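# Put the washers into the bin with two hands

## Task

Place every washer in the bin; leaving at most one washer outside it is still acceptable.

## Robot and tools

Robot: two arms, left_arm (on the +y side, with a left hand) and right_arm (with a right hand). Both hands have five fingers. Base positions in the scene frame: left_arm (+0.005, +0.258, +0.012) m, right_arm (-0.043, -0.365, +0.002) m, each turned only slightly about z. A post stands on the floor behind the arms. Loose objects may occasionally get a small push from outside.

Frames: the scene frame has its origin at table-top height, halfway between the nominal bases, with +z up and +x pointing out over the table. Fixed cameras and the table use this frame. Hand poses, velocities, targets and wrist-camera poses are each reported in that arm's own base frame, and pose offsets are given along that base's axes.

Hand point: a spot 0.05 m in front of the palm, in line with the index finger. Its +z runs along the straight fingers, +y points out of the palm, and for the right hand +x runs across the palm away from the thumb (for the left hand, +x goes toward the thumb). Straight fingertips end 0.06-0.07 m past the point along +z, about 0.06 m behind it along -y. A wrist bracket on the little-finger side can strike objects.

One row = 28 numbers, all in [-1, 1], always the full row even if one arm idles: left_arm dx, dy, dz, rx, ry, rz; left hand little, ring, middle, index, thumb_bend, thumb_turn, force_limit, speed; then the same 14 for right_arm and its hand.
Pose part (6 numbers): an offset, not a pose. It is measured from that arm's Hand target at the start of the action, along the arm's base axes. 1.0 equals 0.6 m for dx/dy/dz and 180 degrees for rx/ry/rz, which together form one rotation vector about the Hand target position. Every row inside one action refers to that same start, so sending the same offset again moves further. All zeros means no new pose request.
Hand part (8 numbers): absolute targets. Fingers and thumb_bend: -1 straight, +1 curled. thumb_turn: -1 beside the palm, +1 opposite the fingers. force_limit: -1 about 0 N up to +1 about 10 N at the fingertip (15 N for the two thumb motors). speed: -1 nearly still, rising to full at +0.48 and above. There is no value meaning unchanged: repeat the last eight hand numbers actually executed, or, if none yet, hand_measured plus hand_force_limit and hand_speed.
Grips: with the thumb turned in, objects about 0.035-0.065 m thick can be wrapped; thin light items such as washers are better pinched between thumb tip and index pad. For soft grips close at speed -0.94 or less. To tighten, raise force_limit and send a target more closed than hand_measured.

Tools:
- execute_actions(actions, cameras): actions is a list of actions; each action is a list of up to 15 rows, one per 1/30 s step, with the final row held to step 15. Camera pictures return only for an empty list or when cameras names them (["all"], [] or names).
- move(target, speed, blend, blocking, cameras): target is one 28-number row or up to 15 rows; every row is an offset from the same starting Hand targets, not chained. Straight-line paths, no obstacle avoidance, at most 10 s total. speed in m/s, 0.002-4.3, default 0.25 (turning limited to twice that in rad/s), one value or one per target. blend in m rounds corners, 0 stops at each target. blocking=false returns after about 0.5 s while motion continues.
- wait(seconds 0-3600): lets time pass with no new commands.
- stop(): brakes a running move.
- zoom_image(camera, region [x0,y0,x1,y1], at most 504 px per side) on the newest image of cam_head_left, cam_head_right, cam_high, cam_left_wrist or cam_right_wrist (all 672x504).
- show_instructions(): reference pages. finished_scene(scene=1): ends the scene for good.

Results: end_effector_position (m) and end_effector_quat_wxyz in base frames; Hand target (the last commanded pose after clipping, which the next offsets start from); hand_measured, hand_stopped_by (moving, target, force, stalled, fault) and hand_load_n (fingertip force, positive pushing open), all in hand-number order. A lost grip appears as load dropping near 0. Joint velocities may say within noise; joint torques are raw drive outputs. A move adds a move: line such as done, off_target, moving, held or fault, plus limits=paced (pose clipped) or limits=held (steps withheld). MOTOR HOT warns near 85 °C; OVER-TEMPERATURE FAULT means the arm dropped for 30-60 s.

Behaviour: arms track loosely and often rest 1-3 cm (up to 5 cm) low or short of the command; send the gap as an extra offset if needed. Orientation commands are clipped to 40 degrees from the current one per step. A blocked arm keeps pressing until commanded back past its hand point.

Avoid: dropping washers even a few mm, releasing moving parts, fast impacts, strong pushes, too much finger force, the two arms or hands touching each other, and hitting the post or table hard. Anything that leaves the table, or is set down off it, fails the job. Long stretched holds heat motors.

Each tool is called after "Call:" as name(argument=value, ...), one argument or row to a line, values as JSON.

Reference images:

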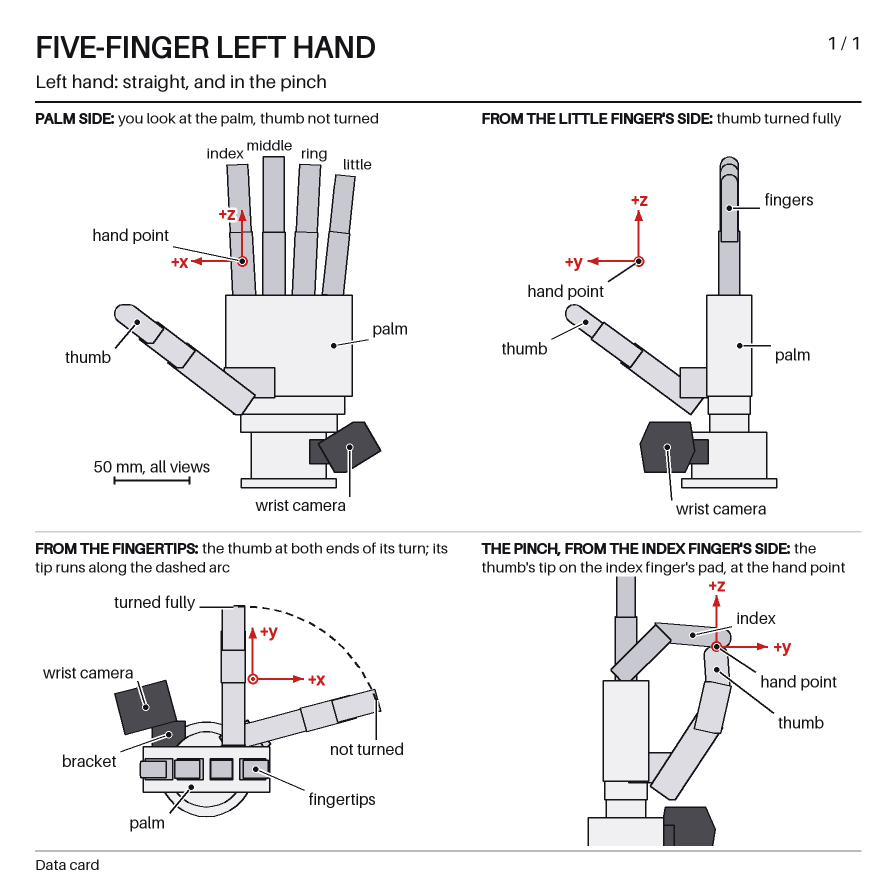

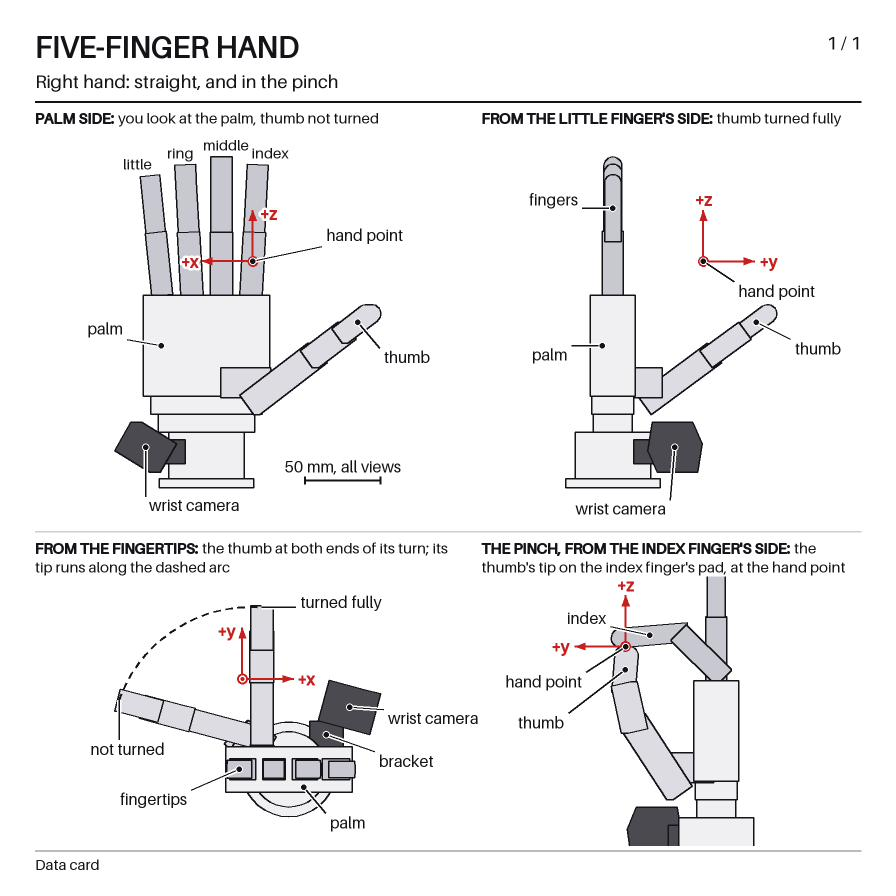

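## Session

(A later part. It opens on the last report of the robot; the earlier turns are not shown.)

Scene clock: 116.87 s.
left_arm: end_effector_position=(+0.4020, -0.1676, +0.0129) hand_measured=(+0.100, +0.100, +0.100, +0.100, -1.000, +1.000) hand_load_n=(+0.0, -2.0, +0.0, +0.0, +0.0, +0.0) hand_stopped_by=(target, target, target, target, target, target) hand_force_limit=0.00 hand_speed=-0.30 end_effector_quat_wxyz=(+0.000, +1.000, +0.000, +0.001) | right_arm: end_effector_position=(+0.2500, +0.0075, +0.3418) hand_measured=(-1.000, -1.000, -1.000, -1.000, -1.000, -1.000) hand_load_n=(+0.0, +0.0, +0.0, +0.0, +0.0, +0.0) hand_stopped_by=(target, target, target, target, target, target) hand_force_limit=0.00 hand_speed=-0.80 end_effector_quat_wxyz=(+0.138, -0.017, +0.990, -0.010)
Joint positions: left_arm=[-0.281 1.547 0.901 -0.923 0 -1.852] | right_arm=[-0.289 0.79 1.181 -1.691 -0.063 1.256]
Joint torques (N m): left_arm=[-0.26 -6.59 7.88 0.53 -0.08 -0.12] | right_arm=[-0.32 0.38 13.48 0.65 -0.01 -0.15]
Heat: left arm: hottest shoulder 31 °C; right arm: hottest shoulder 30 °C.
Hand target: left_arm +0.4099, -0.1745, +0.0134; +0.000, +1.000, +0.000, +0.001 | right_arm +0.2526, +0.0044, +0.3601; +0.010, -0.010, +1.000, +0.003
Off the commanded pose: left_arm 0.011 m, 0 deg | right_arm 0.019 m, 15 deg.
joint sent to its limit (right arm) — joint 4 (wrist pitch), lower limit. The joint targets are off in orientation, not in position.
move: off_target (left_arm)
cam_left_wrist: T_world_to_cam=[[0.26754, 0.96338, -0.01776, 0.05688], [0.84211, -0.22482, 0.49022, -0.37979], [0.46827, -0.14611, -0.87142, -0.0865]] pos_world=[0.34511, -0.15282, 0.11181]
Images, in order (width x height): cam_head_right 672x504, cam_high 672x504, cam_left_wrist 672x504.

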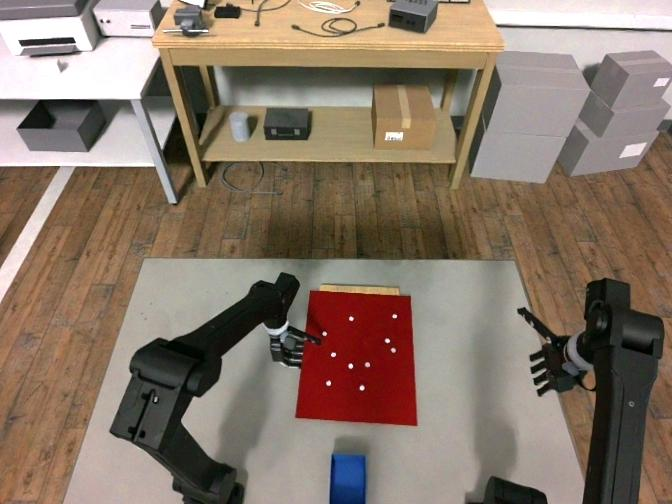

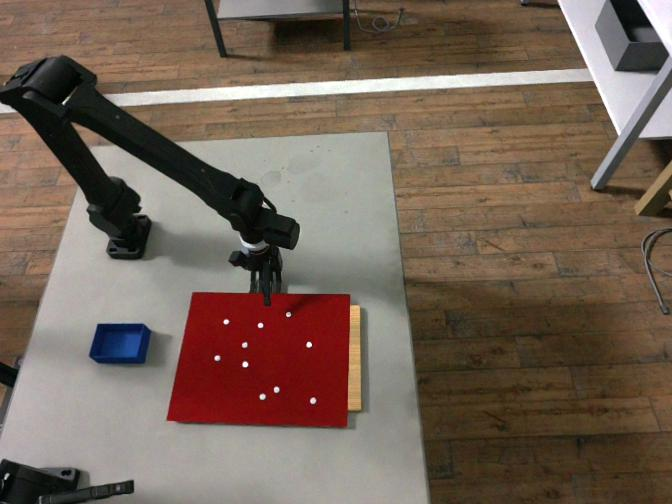

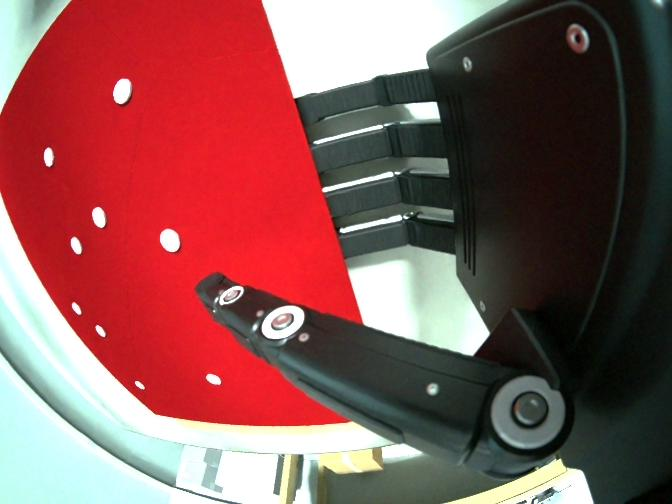

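Call:
move(
  target=[
    [0,-0.012,0.0,0,0,0,0.1,0.1,0.1,0.1,-1,1,0,-0.3, 0,0,0,0,0,0,-1,-1,-1,-1,-1,-1,0,-0.8],
    [0,-0.012,0.0,0,0,0,0.1,0.1,0.1,0.1,0,1,-0.4,-0.8, 0,0,0,0,0,0,-1,-1,-1,-1,-1,-1,0,-0.8],
  ],
  speed=0.06,
  cameras=["cam_left_wrist","cam_high","cam_head_right"],
)

Call:
zoom_image(
  camera="cam_left_wrist",
  region=[160, 40, 440, 330],
)

Call:
zoom_image(
  camera="cam_high",
  region=[220, 210, 320, 320],
)

Scene clock: 123.33 s.
left_arm: end_effector_position=(+0.4023, -0.1735, +0.0130) hand_measured=(+0.100, +0.100, +0.100, +0.100, +0.000, +1.000) hand_load_n=(+0.0, -2.0, +0.0, -0.5, +0.0, +0.0) hand_stopped_by=(target, target, target, target, target, target) hand_force_limit=-0.40 hand_speed=-0.80 end_effector_quat_wxyz=(+0.000, +1.000, +0.002, +0.001) | right_arm: end_effector_position=(+0.2500, +0.0075, +0.3418) hand_measured=(-1.000, -1.000, -1.000, -1.000, -1.000, -1.000) hand_load_n=(+0.0, +0.0, +0.0, +0.0, +0.0, +0.0) hand_stopped_by=(target, target, target, target, target, target) hand_force_limit=0.00 hand_speed=-0.80 end_effector_quat_wxyz=(+0.138, -0.017, +0.990, -0.010)
Joint positions: left_arm=[-0.295 1.551 0.907 -0.924 0 -1.87] | right_arm=[-0.289 0.79 1.181 -1.691 -0.063 1.256]
Joint torques (N m): left_arm=[-0.44 -6.59 7.91 0.54 -0.09 -0.13] | right_arm=[-0.56 -0.03 13.45 0.51 -0.02 -0.17]
Heat: left arm: hottest shoulder 31 °C; right arm: hottest shoulder 30 °C.
Hand target: left_arm +0.4100, -0.1818, +0.0134; +0.000, +1.000, +0.000, +0.001 | right_arm +0.2526, +0.0044, +0.3601; +0.010, -0.010, +1.000, +0.003
Off the commanded pose: left_arm 0.011 m, 0 deg | right_arm 0.019 m, 15 deg.
joint sent to its limit (right arm) — joint 4 (wrist pitch), lower limit. The joint targets are off in orientation, not in position.
move: off_target (left_arm); target 2's new numbers were sent with left_arm's hand 0.011 m and 0 deg from that target
cam_left_wrist: T_world_to_cam=[[0.26492, 0.96411, -0.01771, 0.06366], [0.84289, -0.22262, 0.48987, -0.38143], [0.46835, -0.14471, -0.87162, -0.08728]] pos_world=[0.34552, -0.15892, 0.11191]
Images, in order (width x height): cam_head_right 672x504, cam_high 672x504, cam_left_wrist 672x504.

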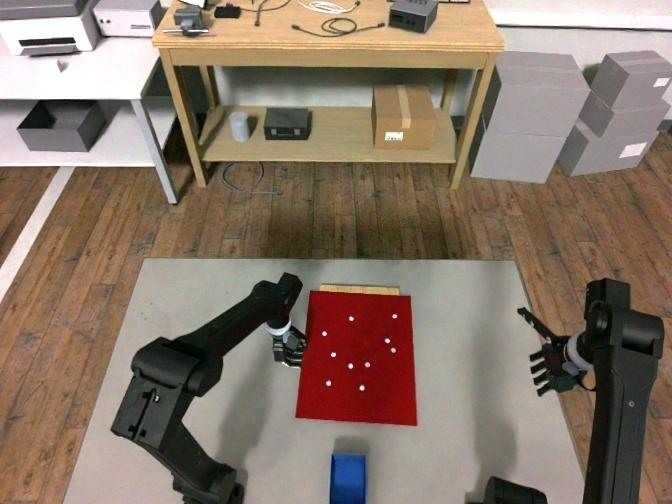

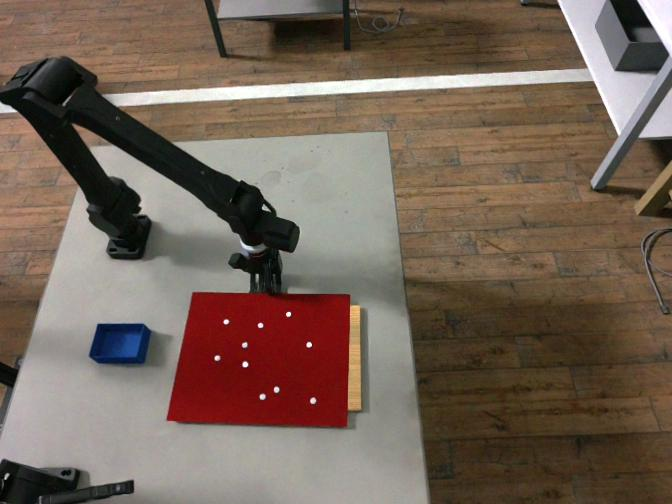

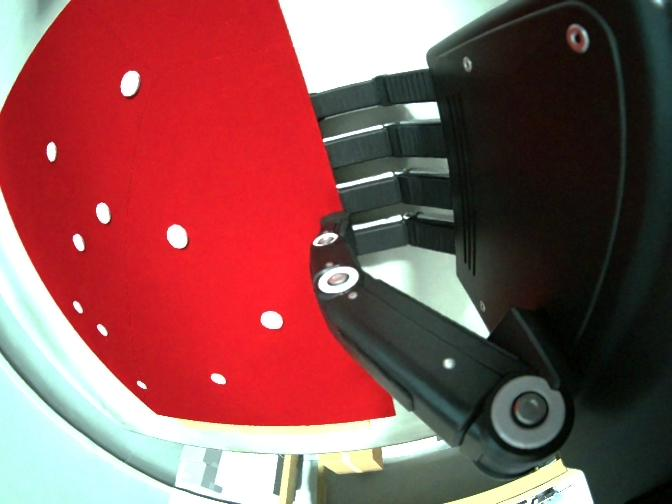

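Scaled by 1.738 from the camera's image (finer frame: 960x720).

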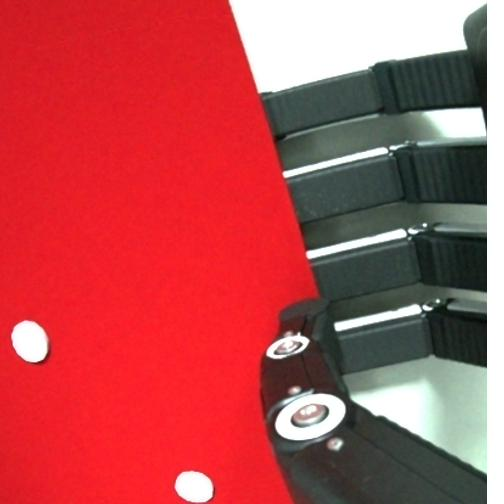

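Scaled by 4.582 from the camera's image (finer frame: 960x720).

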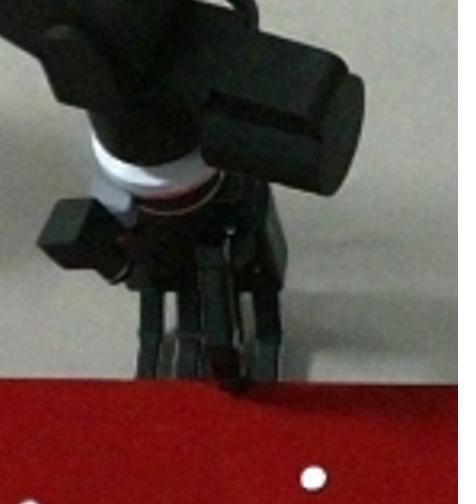

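Call:
move(
  target=[
    [0,-0.013,0.004,0,0,0,0.1,0.1,0.1,0.1,-0.2,1,-0.4,-0.8, 0,0,0,0,0,0,-1,-1,-1,-1,-1,-1,0,-0.8],
  ],
  speed=0.06,
  cameras=["cam_left_wrist"],
)

Call:
zoom_image(
  camera="cam_left_wrist",
  region=[160, 40, 440, 330],
)

Scene clock: 125.87 s.
left_arm: end_effector_position=(+0.4012, -0.1820, +0.0132) hand_measured=(+0.100, +0.100, +0.100, +0.100, -0.200, +1.000) hand_load_n=(+0.0, -1.0, +0.0, -0.5, +0.0, +0.0) hand_stopped_by=(target, target, target, target, target, target) hand_force_limit=-0.40 hand_speed=-0.80 end_effector_quat_wxyz=(+0.000, +1.000, +0.001, -0.001) | right_arm: end_effector_position=(+0.2500, +0.0075, +0.3418) hand_measured=(-1.000, -1.000, -1.000, -1.000, -1.000, -1.000) hand_load_n=(+0.0, +0.0, +0.0, +0.0, +0.0, +0.0) hand_stopped_by=(target, target, target, target, target, target) hand_force_limit=0.00 hand_speed=-0.80 end_effector_quat_wxyz=(+0.138, -0.017, +0.990, -0.010)
Joint positions: left_arm=[-0.317 1.556 0.915 -0.93 0 -1.89] | right_arm=[-0.289 0.79 1.181 -1.691 -0.063 1.256]
Joint torques (N m): left_arm=[-0.32 -7 8.1 0.49 -0.08 -0.12] | right_arm=[-0.09 0.79 13.5 0.68 -0.03 -0.17]
Heat: left arm: hottest shoulder 31 °C; right arm: hottest shoulder 30 °C.
Hand target: left_arm +0.4100, -0.1896, +0.0158; +0.000, +1.000, +0.000, +0.001 | right_arm +0.2526, +0.0044, +0.3601; +0.010, -0.010, +1.000, +0.003
Off the commanded pose: left_arm 0.012 m, 0 deg | right_arm 0.019 m, 15 deg.
joint sent to its limit (right arm) — joint 4 (wrist pitch), lower limit. The joint targets are off in orientation, not in position.
move: off_target (left_arm)
cam_left_wrist: T_world_to_cam=[[0.26632, 0.96372, -0.01767, 0.07153], [0.84434, -0.2244, 0.48655, -0.38326], [0.46494, -0.1445, -0.87347, -0.08636]] pos_world=[0.3447, -0.16742, 0.11231]

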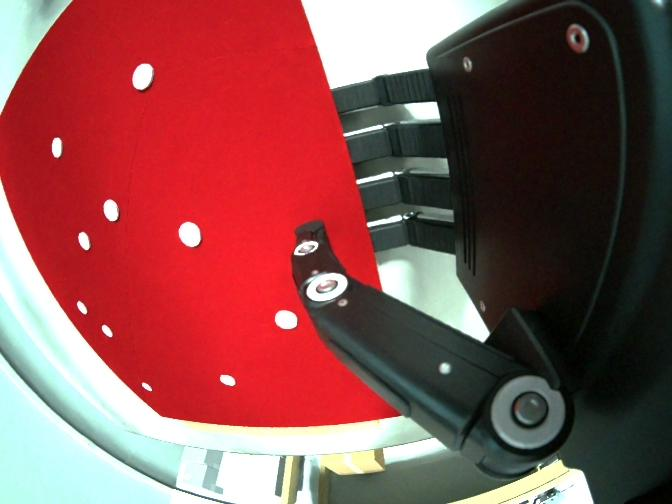

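Scaled by 1.738 from the camera's image (finer frame: 960x720).

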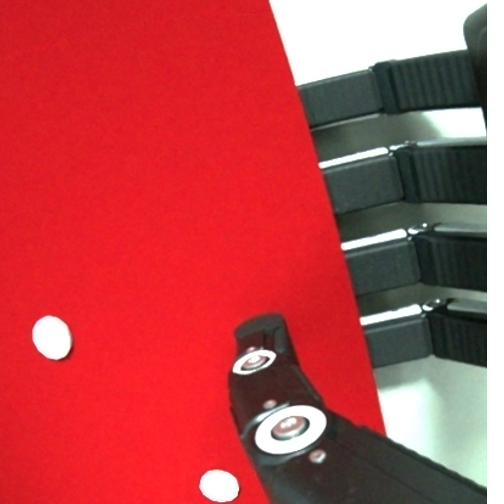

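Call:
move(
  target=[
    [0,0,0.0,0,0,0,0.1,0.1,0.1,0.1,0,1,-0.4,-0.8, 0,0,0,0,0,0,-1,-1,-1,-1,-1,-1,0,-0.8],
    [0,0,0.0,0,0,0,0.35,0.35,0.35,0.35,0,1,-0.5,-0.9, 0,0,0,0,0,0,-1,-1,-1,-1,-1,-1,0,-0.8],
  ],
  speed=0.06,
  cameras=["cam_left_wrist","cam_high","cam_head_right"],
)

Call:
zoom_image(
  camera="cam_left_wrist",
  region=[160, 40, 440, 330],
)

Call:
zoom_image(
  camera="cam_high",
  region=[160, 220, 400, 440],
)

Scene clock: 130.03 s.
left_arm: end_effector_position=(+0.4006, -0.1816, +0.0101) hand_measured=(+0.340, +0.238, +0.210, +0.210, +0.000, +1.000) hand_load_n=(+3.0, +0.0, +3.0, +3.5, +0.0, +0.0) hand_stopped_by=(force, force, force, force, target, target) hand_force_limit=-0.50 hand_speed=-0.90 end_effector_quat_wxyz=(-0.001, +1.000, +0.003, -0.004) | right_arm: end_effector_position=(+0.2500, +0.0075, +0.3418) hand_measured=(-1.000, -1.000, -1.000, -1.000, -1.000, -1.000) hand_load_n=(+0.0, +0.0, +0.0, +0.0, +0.0, +0.0) hand_stopped_by=(target, target, target, target, target, target) hand_force_limit=0.00 hand_speed=-0.80 end_effector_quat_wxyz=(+0.138, -0.017, +0.990, -0.010)
Joint positions: left_arm=[-0.317 1.564 0.915 -0.93 0 -1.893] | right_arm=[-0.289 0.79 1.181 -1.691 -0.063 1.256]
Joint torques (N m): left_arm=[-0.26 -7.53 8.05 0.46 -0.08 -0.1] | right_arm=[0.38 0.03 13.24 0.65 -0.02 -0.18]
Heat: left arm: hottest shoulder 31 °C; right arm: hottest shoulder 30 °C.
Hand target: left_arm +0.4100, -0.1896, +0.0158; +0.000, +1.000, +0.000, +0.001 | right_arm +0.2526, +0.0044, +0.3601; +0.010, -0.010, +1.000, +0.003
Off the commanded pose: left_arm 0.014 m, 1 deg | right_arm 0.019 m, 15 deg.
joint sent to its limit (right arm) — joint 4 (wrist pitch), lower limit. The joint targets are off in orientation, not in position.
move: done; target 2's new numbers were sent with left_arm's hand 0.012 m and 0 deg from that target
cam_left_wrist: T_world_to_cam=[[0.26332, 0.96455, -0.01728, 0.07258], [0.84834, -0.223, 0.48019, -0.38251], [0.45932, -0.1411, -0.87699, -0.08578]] pos_world=[0.34479, -0.16741, 0.10971]
Images, in order (width x height): cam_head_right 672x504, cam_high 672x504, cam_left_wrist 672x504.

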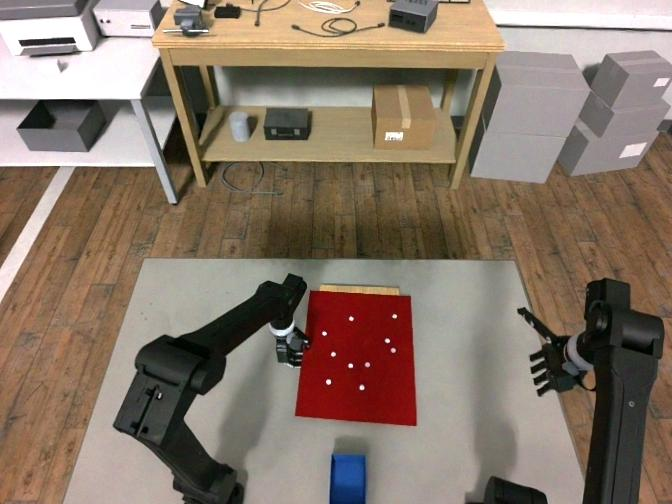

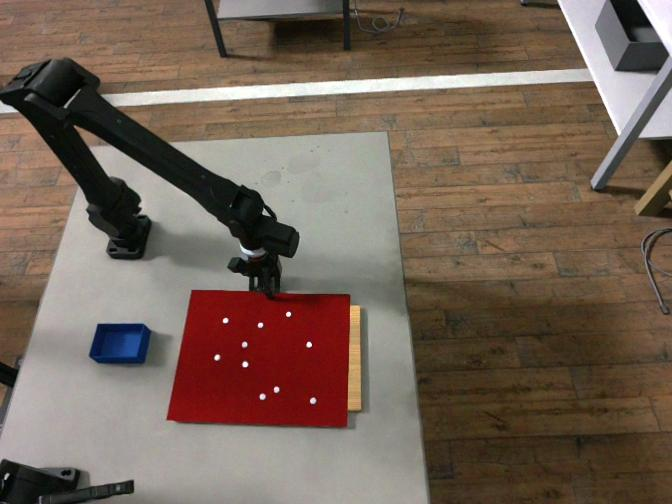

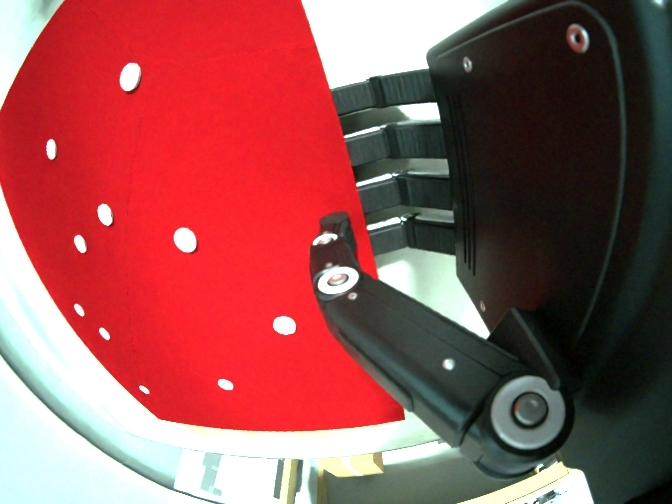

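Scaled by 1.738 from the camera's image (finer frame: 960x720).

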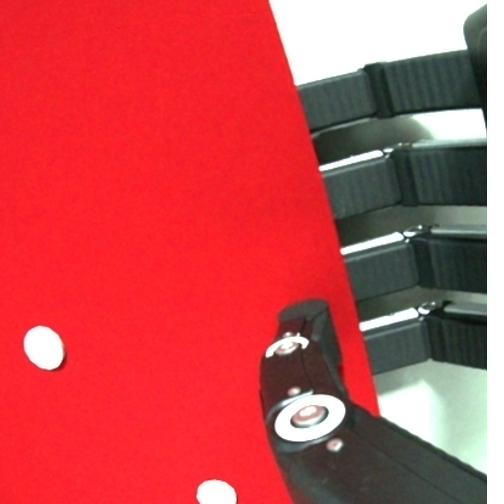

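Scaled by 2.100 from the camera's image (finer frame: 960x720).

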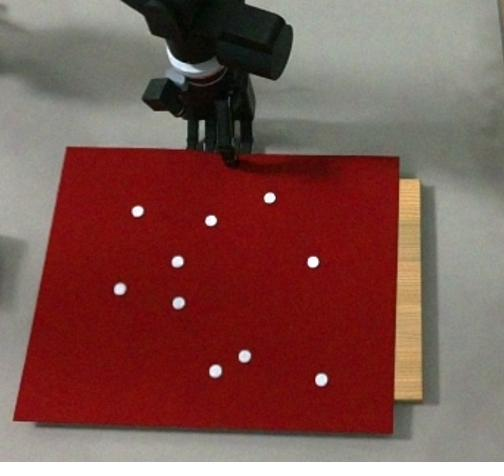

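Call:
move(
  target=[
    [0,0,0,0,0,0,0.35,0.35,0.35,0.35,0,1,-0.5,-0.9, 0.5245,0.4005,-0.33,0,0,0.5,-0.15,0,0.1,0,-1,1,0,-0.3],
  ],
  speed=0.25,
  cameras=["all"],
)

Scene clock: 167.33 s.
left_arm: end_effector_position=(+0.4006, -0.1816, +0.0101) hand_measured=(+0.340, +0.238, +0.210, +0.210, +0.000, +1.000) hand_load_n=(+2.5, +0.0, +3.0, +3.5, +0.0, +0.0) hand_stopped_by=(force, force, force, force, target, target) hand_force_limit=-0.50 hand_speed=-0.90 end_effector_quat_wxyz=(-0.001, +1.000, +0.003, -0.004) | right_arm: end_effector_position=(+0.5594, +0.2381, +0.1448) hand_measured=(-0.150, +0.000, +0.100, +0.000, -1.000, +1.000) hand_load_n=(+0.0, +0.0, +0.5, +0.0, +0.0, +0.0) hand_stopped_by=(target, target, target, target, target, target) hand_force_limit=0.00 hand_speed=-0.30 end_effector_quat_wxyz=(+0.012, +0.708, -0.706, -0.020)
Joint positions: left_arm=[-0.317 1.564 0.915 -0.93 0 -1.893] | right_arm=[0.317 2.137 2.126 -1.6 -0.024 0.314]
Joint torques (N m): left_arm=[-0.26 -7.47 8.03 0.46 -0.08 -0.1] | right_arm=[1.14 -18.49 13.5 0.13 0.03 -0.17]
Heat: left arm: hottest shoulder 31 °C; right arm: hottest elbow 31 °C.
Hand target: left_arm +0.4100, -0.1896, +0.0158; +0.000, +1.000, +0.000, +0.001 | right_arm +0.5674, +0.2446, +0.1620; -0.005, +0.714, -0.700, -0.010
Off the commanded pose: left_arm 0.014 m, 1 deg | right_arm 0.020 m, 3 deg.
move: off_target (right_arm)
cam_left_wrist: T_world_to_cam=[[0.26332, 0.96455, -0.01728, 0.07258], [0.84834, -0.223, 0.48019, -0.38251], [0.45932, -0.1411, -0.87699, -0.08578]] pos_world=[0.34479, -0.16741, 0.10971]
cam_right_wrist: T_world_to_cam=[[-0.96523, -0.26073, 0.01857, 0.60252], [-0.2067, 0.80486, 0.55631, -0.15914], [-0.15999, 0.53313, -0.83077, 0.19802]] pos_world=[0.58036, 0.17961, 0.24185]

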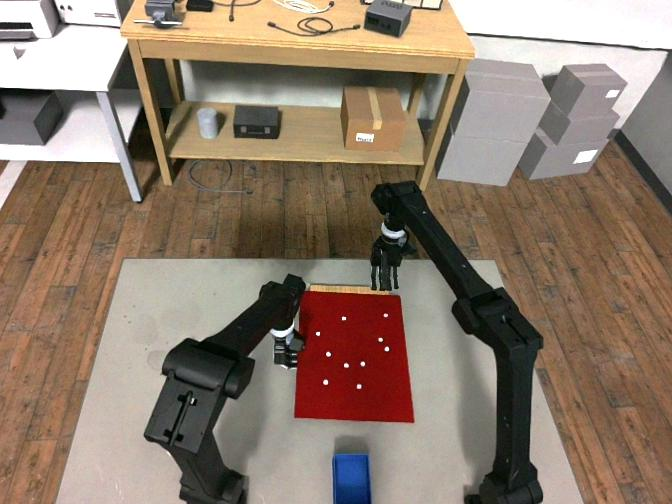

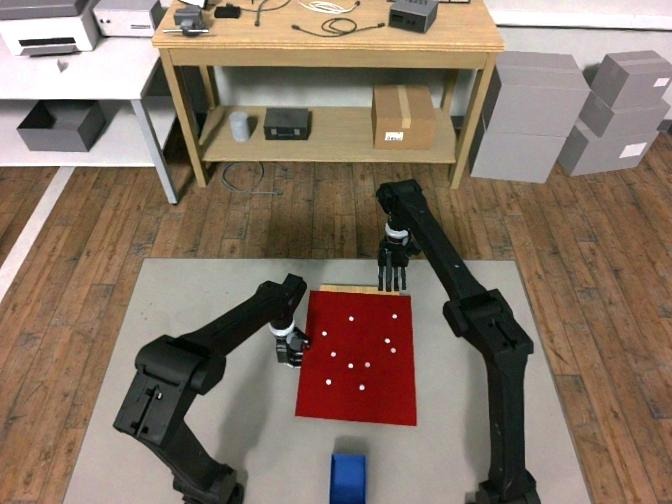

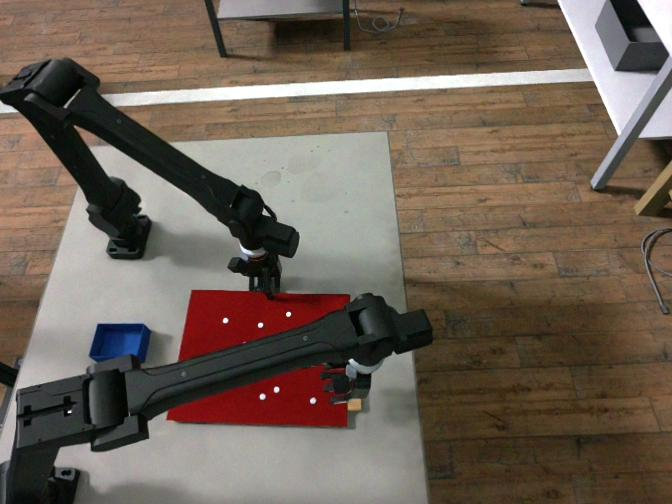

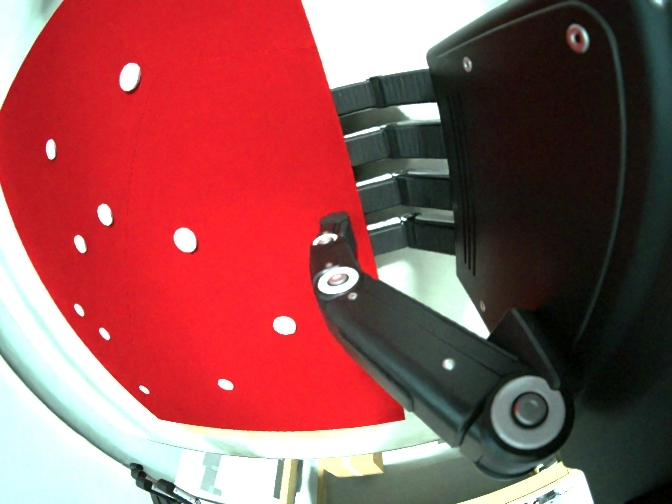

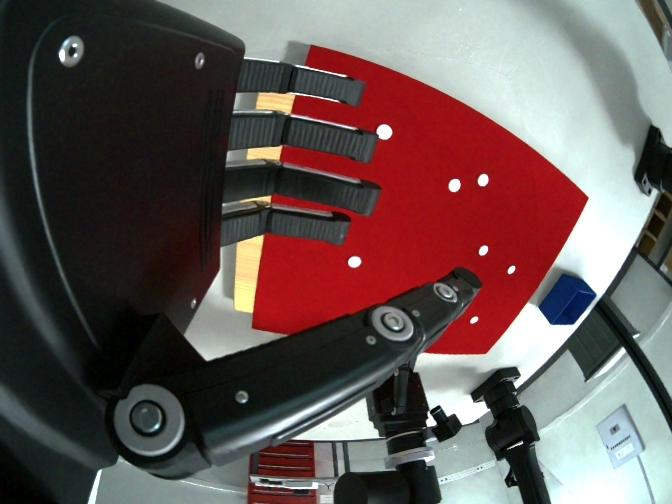

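Call:
zoom_image(
  camera="cam_head_right",
  region=[350, 220, 430, 310],
)

Call:
zoom_image(
  camera="cam_head_left",
  region=[350, 220, 430, 310],
)

Call:
zoom_image(
  camera="cam_high",
  region=[300, 330, 400, 430],
)

Scaled by 5.600 from the camera's image (finer frame: 960x720).

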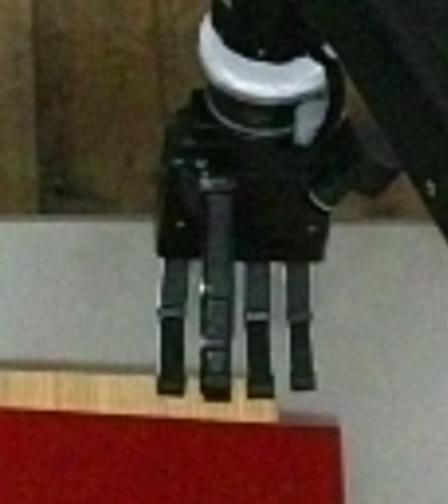

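Scaled by 5.600 from the camera's image (finer frame: 960x720).

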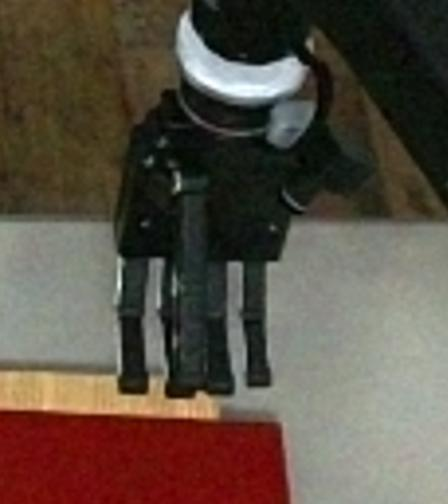

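Scaled by 5.040 from the camera's image (finer frame: 960x720).

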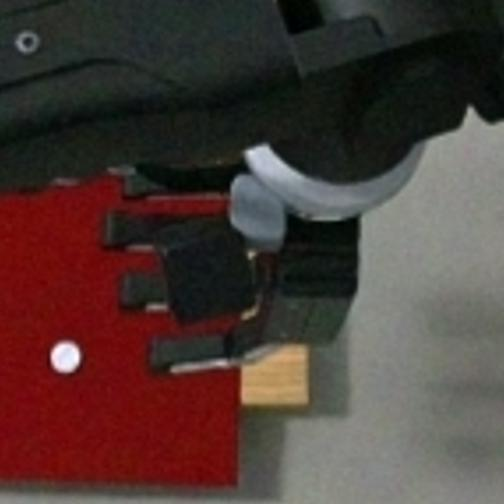

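Call:
move(
  target=[
    [0,0,0,0,0,0,0.35,0.35,0.35,0.35,0,1,-0.5,-0.9, 0.015,-0.017,-0.115,0,0,0,-0.15,0,0.1,0,-1,1,0,-0.3],
  ],
  speed=0.15,
  cameras=["all"],
)

Call:
zoom_image(
  camera="cam_head_right",
  region=[350, 240, 430, 330],
)

Call:
zoom_image(
  camera="cam_high",
  region=[290, 330, 390, 430],
)

Call:
zoom_image(
  camera="cam_right_wrist",
  region=[230, 30, 480, 280],
)

Scene clock: 179.33 s.
left_arm: end_effector_position=(+0.4006, -0.1816, +0.0101) hand_measured=(+0.340, +0.238, +0.210, +0.210, +0.000, +1.000) hand_load_n=(+3.0, +0.0, +3.0, +3.5, +0.0, +0.0) hand_stopped_by=(force, force, force, force, target, target) hand_force_limit=-0.50 hand_speed=-0.90 end_effector_quat_wxyz=(-0.001, +1.000, +0.003, -0.004) | right_arm: end_effector_position=(+0.5695, +0.2405, +0.0896) hand_measured=(-0.150, +0.000, +0.100, +0.000, -1.000, +1.000) hand_load_n=(+0.0, +0.0, +0.0, +0.0, +0.0, +0.0) hand_stopped_by=(target, target, target, target, target, target) hand_force_limit=0.00 hand_speed=-0.30 end_effector_quat_wxyz=(+0.002, +0.715, -0.699, -0.015)
Joint positions: left_arm=[-0.317 1.564 0.915 -0.93 0 -1.893] | right_arm=[0.317 2.168 2.037 -1.458 -0.024 0.295]
Joint torques (N m): left_arm=[-0.26 -7.53 8.06 0.47 -0.08 -0.1] | right_arm=[-0.85 -19.31 9.65 0.51 0.14 -0.13]
Heat: left arm: hottest shoulder 31 °C; right arm: hottest elbow 33 °C.
Hand target: left_arm +0.4100, -0.1896, +0.0158; +0.000, +1.000, +0.000, +0.001 | right_arm +0.5763, +0.2344, +0.0931; -0.005, +0.714, -0.700, -0.010
Off the commanded pose: left_arm 0.014 m, 1 deg | right_arm 0.010 m, 1 deg.
move: done
cam_left_wrist: T_world_to_cam=[[0.26332, 0.96455, -0.01728, 0.07258], [0.84834, -0.223, 0.48019, -0.38251], [0.45932, -0.1411, -0.87699, -0.08578]] pos_world=[0.34479, -0.16741, 0.10971]
cam_right_wrist: T_world_to_cam=[[-0.96025, -0.27911, -0.00399, 0.61754], [-0.23381, 0.79646, 0.55767, -0.11091], [-0.15247, 0.53643, -0.83005, 0.14741]] pos_world=[0.58954, 0.18162, 0.18667]

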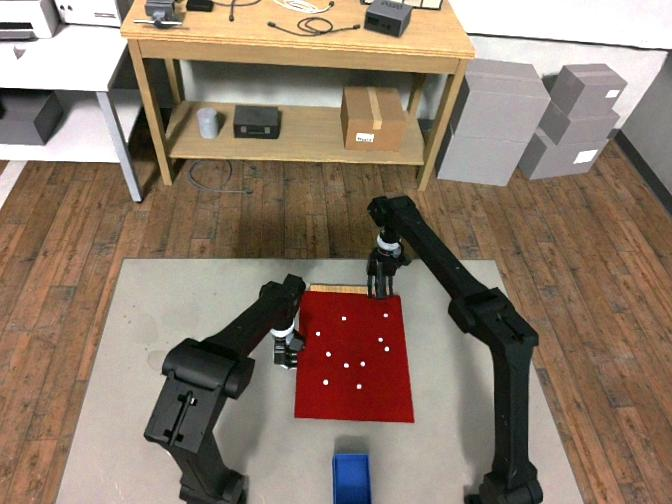

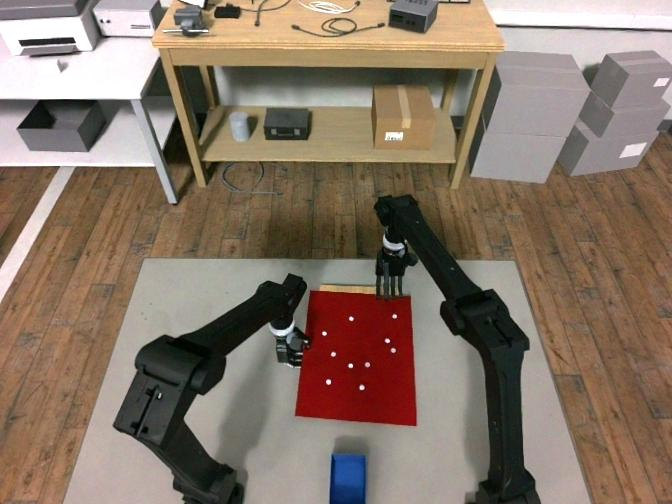

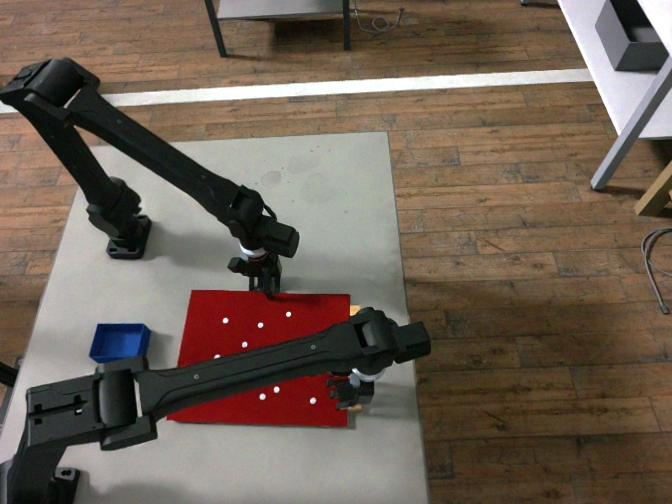

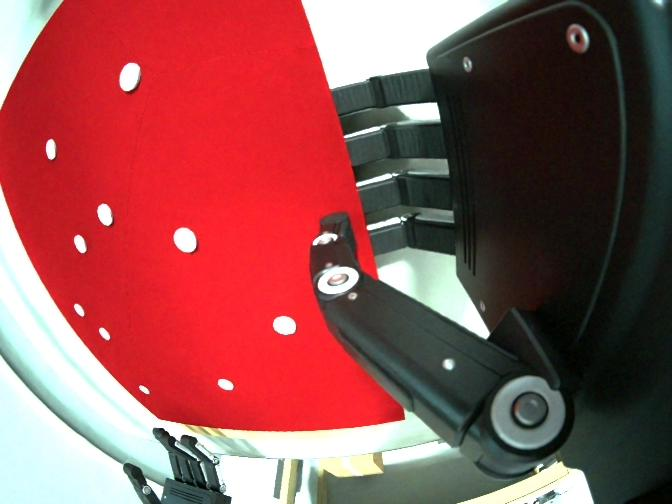

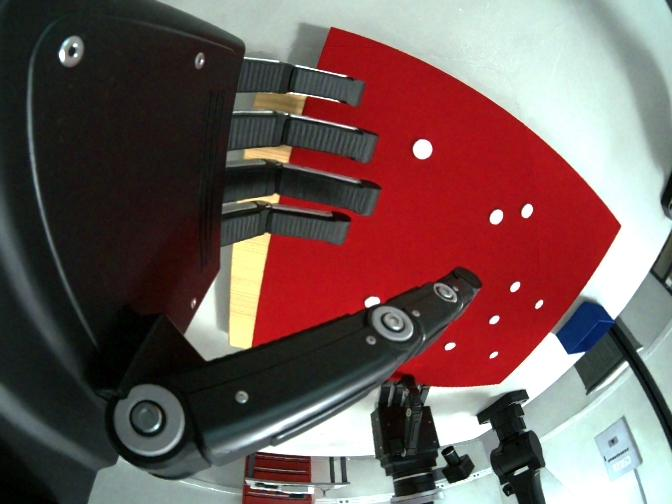

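Scaled by 5.600 from the camera's image (finer frame: 960x720).

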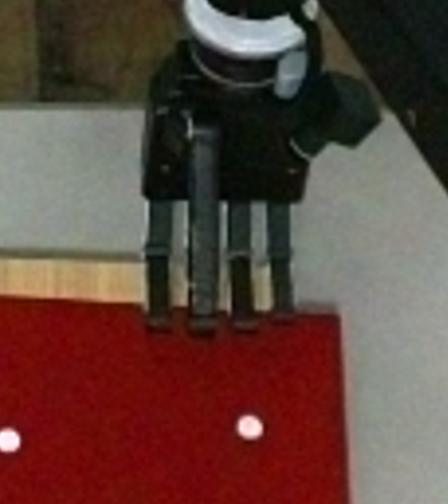

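Scaled by 5.040 from the camera's image (finer frame: 960x720).

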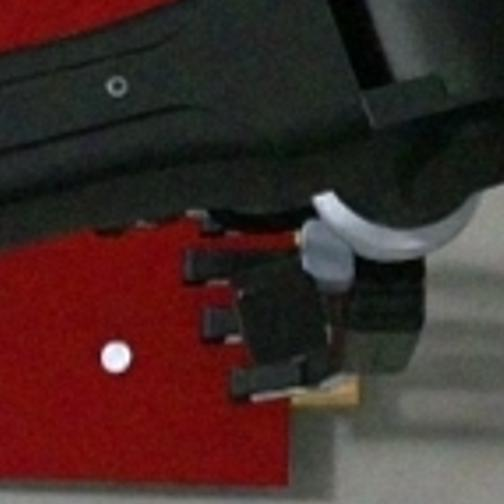

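Scaled by 2.016 from the camera's image (finer frame: 960x720).

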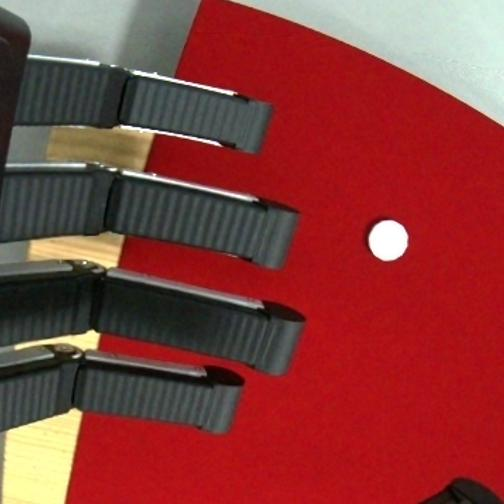

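Call:
move(
  target=[
    [0,0,0,0,0,0,0.35,0.35,0.35,0.35,0,1,-0.5,-0.9, 0.0,-0.01,-0.045,0,0,0,-0.15,0,0.1,0,-1,1,0,-0.3],
  ],
  speed=0.08,
  cameras=["cam_head_right","cam_high","cam_right_wrist"],
)

Call:
zoom_image(
  camera="cam_high",
  region=[290, 330, 390, 430],
)

Call:
zoom_image(
  camera="cam_right_wrist",
  region=[230, 30, 480, 280],
)

Scene clock: 181.70 s.
left_arm: end_effector_position=(+0.4006, -0.1816, +0.0101) hand_measured=(+0.340, +0.238, +0.210, +0.210, +0.000, +1.000) hand_load_n=(+3.0, +0.5, +3.0, +3.5, +0.0, +0.0) hand_stopped_by=(force, force, force, force, target, target) hand_force_limit=-0.50 hand_speed=-0.90 end_effector_quat_wxyz=(-0.001, +1.000, +0.003, -0.004) | right_arm: end_effector_position=(+0.5701, +0.2363, +0.0684) hand_measured=(-0.150, +0.000, +0.100, +0.000, -1.000, +1.000) hand_load_n=(-1.0, +0.0, +0.0, +0.0, +0.0, +0.0) hand_stopped_by=(target, target, target, target, target, target) hand_force_limit=0.00 hand_speed=-0.30 end_effector_quat_wxyz=(-0.002, +0.715, -0.699, -0.012)
Joint positions: left_arm=[-0.317 1.564 0.915 -0.93 0 -1.893] | right_arm=[0.311 2.168 1.983 -1.394 -0.023 0.287]
Joint torques (N m): left_arm=[-0.26 -7.53 8.05 0.46 -0.08 -0.1] | right_arm=[-0.73 -18.61 9.36 0.7 0.13 -0.22]
Heat: left arm: hottest shoulder 31 °C; right arm: hottest elbow 33 °C.
Hand target: left_arm +0.4100, -0.1896, +0.0158; +0.000, +1.000, +0.000, +0.001 | right_arm +0.5764, +0.2283, +0.0660; -0.005, +0.714, -0.700, -0.010
Off the commanded pose: left_arm 0.014 m, 1 deg | right_arm 0.010 m, 1 deg.
move: done
cam_right_wrist: T_world_to_cam=[[-0.95976, -0.28051, -0.01331, 0.61751], [-0.23999, 0.79466, 0.5576, -0.09159], [-0.14583, 0.53835, -0.83, 0.12793]] pos_world=[0.58934, 0.17712, 0.16547]

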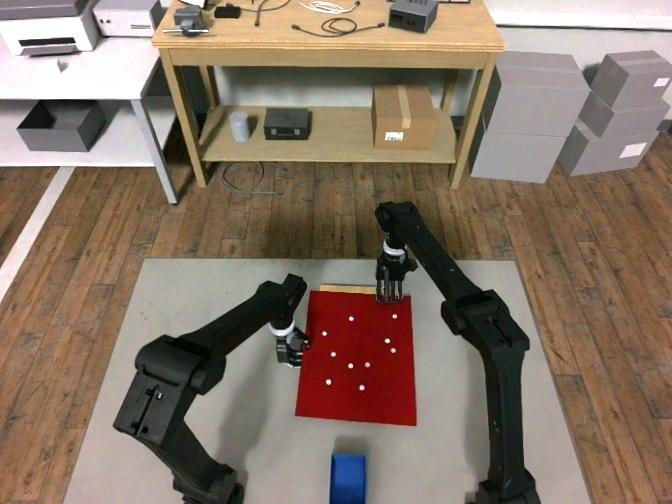

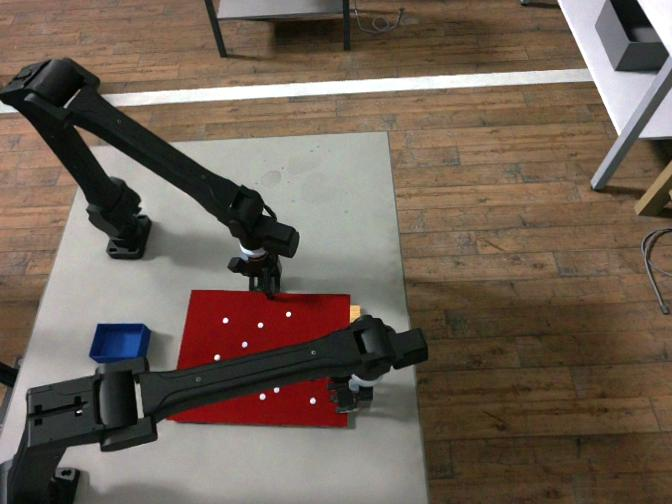

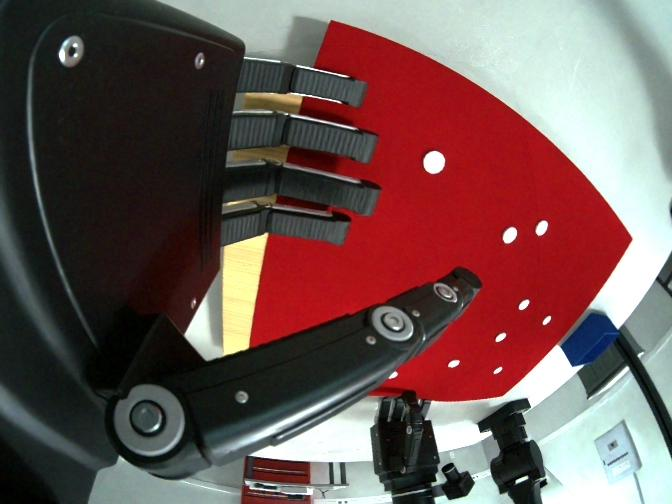

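Scaled by 5.040 from the camera's image (finer frame: 960x720).

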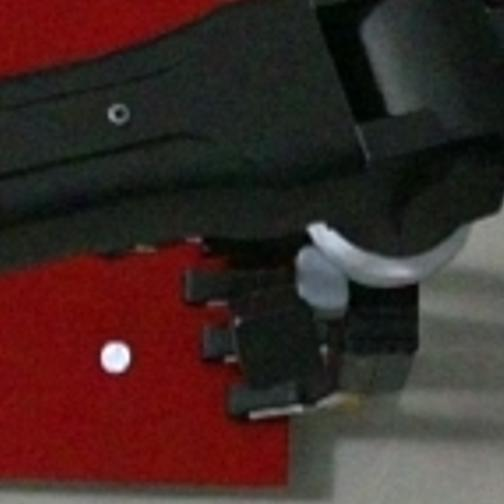

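Scaled by 2.016 from the camera's image (finer frame: 960x720).

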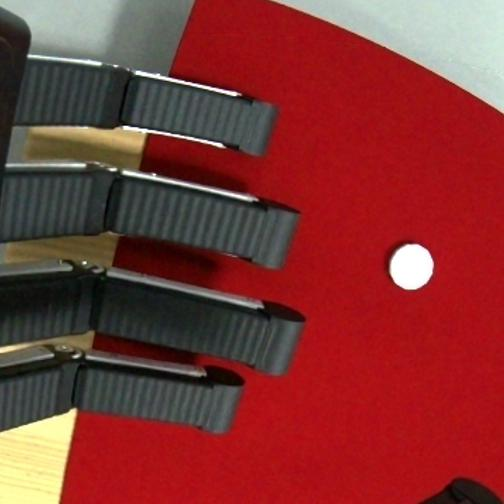

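Call:
move(
  target=[
    [0,0,0,0,0,0,0.35,0.35,0.35,0.35,0,1,-0.5,-0.9, 0.0,0,-0.01,0,0,0,0,0,0.1,0,-1,1,0,-0.3],
  ],
  speed=0.08,
  cameras=["cam_right_wrist"],
)

Call:
zoom_image(
  camera="cam_right_wrist",
  region=[230, 30, 480, 280],
)

Scene clock: 184.23 s.
left_arm: end_effector_position=(+0.4006, -0.1816, +0.0101) hand_measured=(+0.340, +0.238, +0.210, +0.210, +0.000, +1.000) hand_load_n=(+3.0, +0.0, +3.0, +3.5, +0.0, +0.0) hand_stopped_by=(force, force, force, force, target, target) hand_force_limit=-0.50 hand_speed=-0.90 end_effector_quat_wxyz=(-0.001, +1.000, +0.003, -0.004) | right_arm: end_effector_position=(+0.5706, +0.2363, +0.0640) hand_measured=(+0.000, +0.000, +0.100, +0.000, -1.000, +1.000) hand_load_n=(+0.0, +0.0, +0.0, +0.0, -0.5, +0.0) hand_stopped_by=(target, target, target, target, target, target) hand_force_limit=0.00 hand_speed=-0.30 end_effector_quat_wxyz=(-0.004, +0.716, -0.698, -0.011)
Joint positions: left_arm=[-0.317 1.564 0.915 -0.93 0 -1.893] | right_arm=[0.311 2.168 1.972 -1.379 -0.023 0.286]
Joint torques (N m): left_arm=[-0.26 -7.59 8.03 0.44 -0.08 -0.11] | right_arm=[-0.73 -18.14 9.42 0.59 0.07 -0.17]
Heat: left arm: hottest shoulder 31 °C; right arm: hottest elbow 32 °C.
Hand target: left_arm +0.4100, -0.1896, +0.0158; +0.000, +1.000, +0.000, +0.001 | right_arm +0.5763, +0.2285, +0.0599; -0.005, +0.714, -0.700, -0.010
Off the commanded pose: left_arm 0.014 m, 1 deg | right_arm 0.011 m, 0 deg.
move: off_target (right_arm)
cam_right_wrist: T_world_to_cam=[[-0.95936, -0.28161, -0.01795, 0.61825], [-0.24344, 0.7938, 0.55732, -0.08693], [-0.1427, 0.53905, -0.8301, 0.12243]] pos_world=[0.58943, 0.17712, 0.16118]

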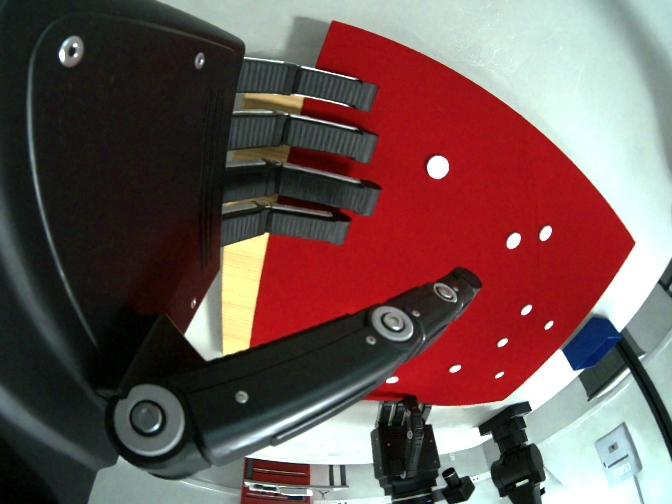

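Scaled by 2.016 from the camera's image (finer frame: 960x720).

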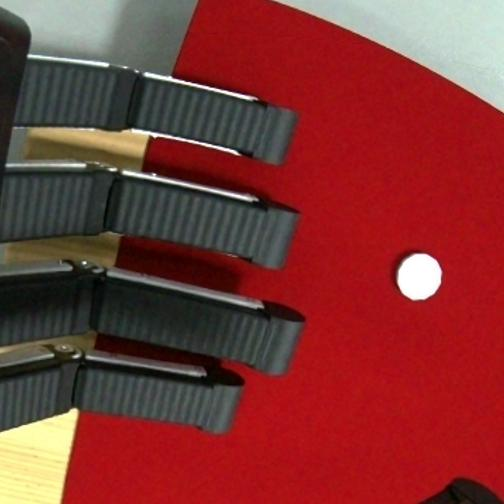

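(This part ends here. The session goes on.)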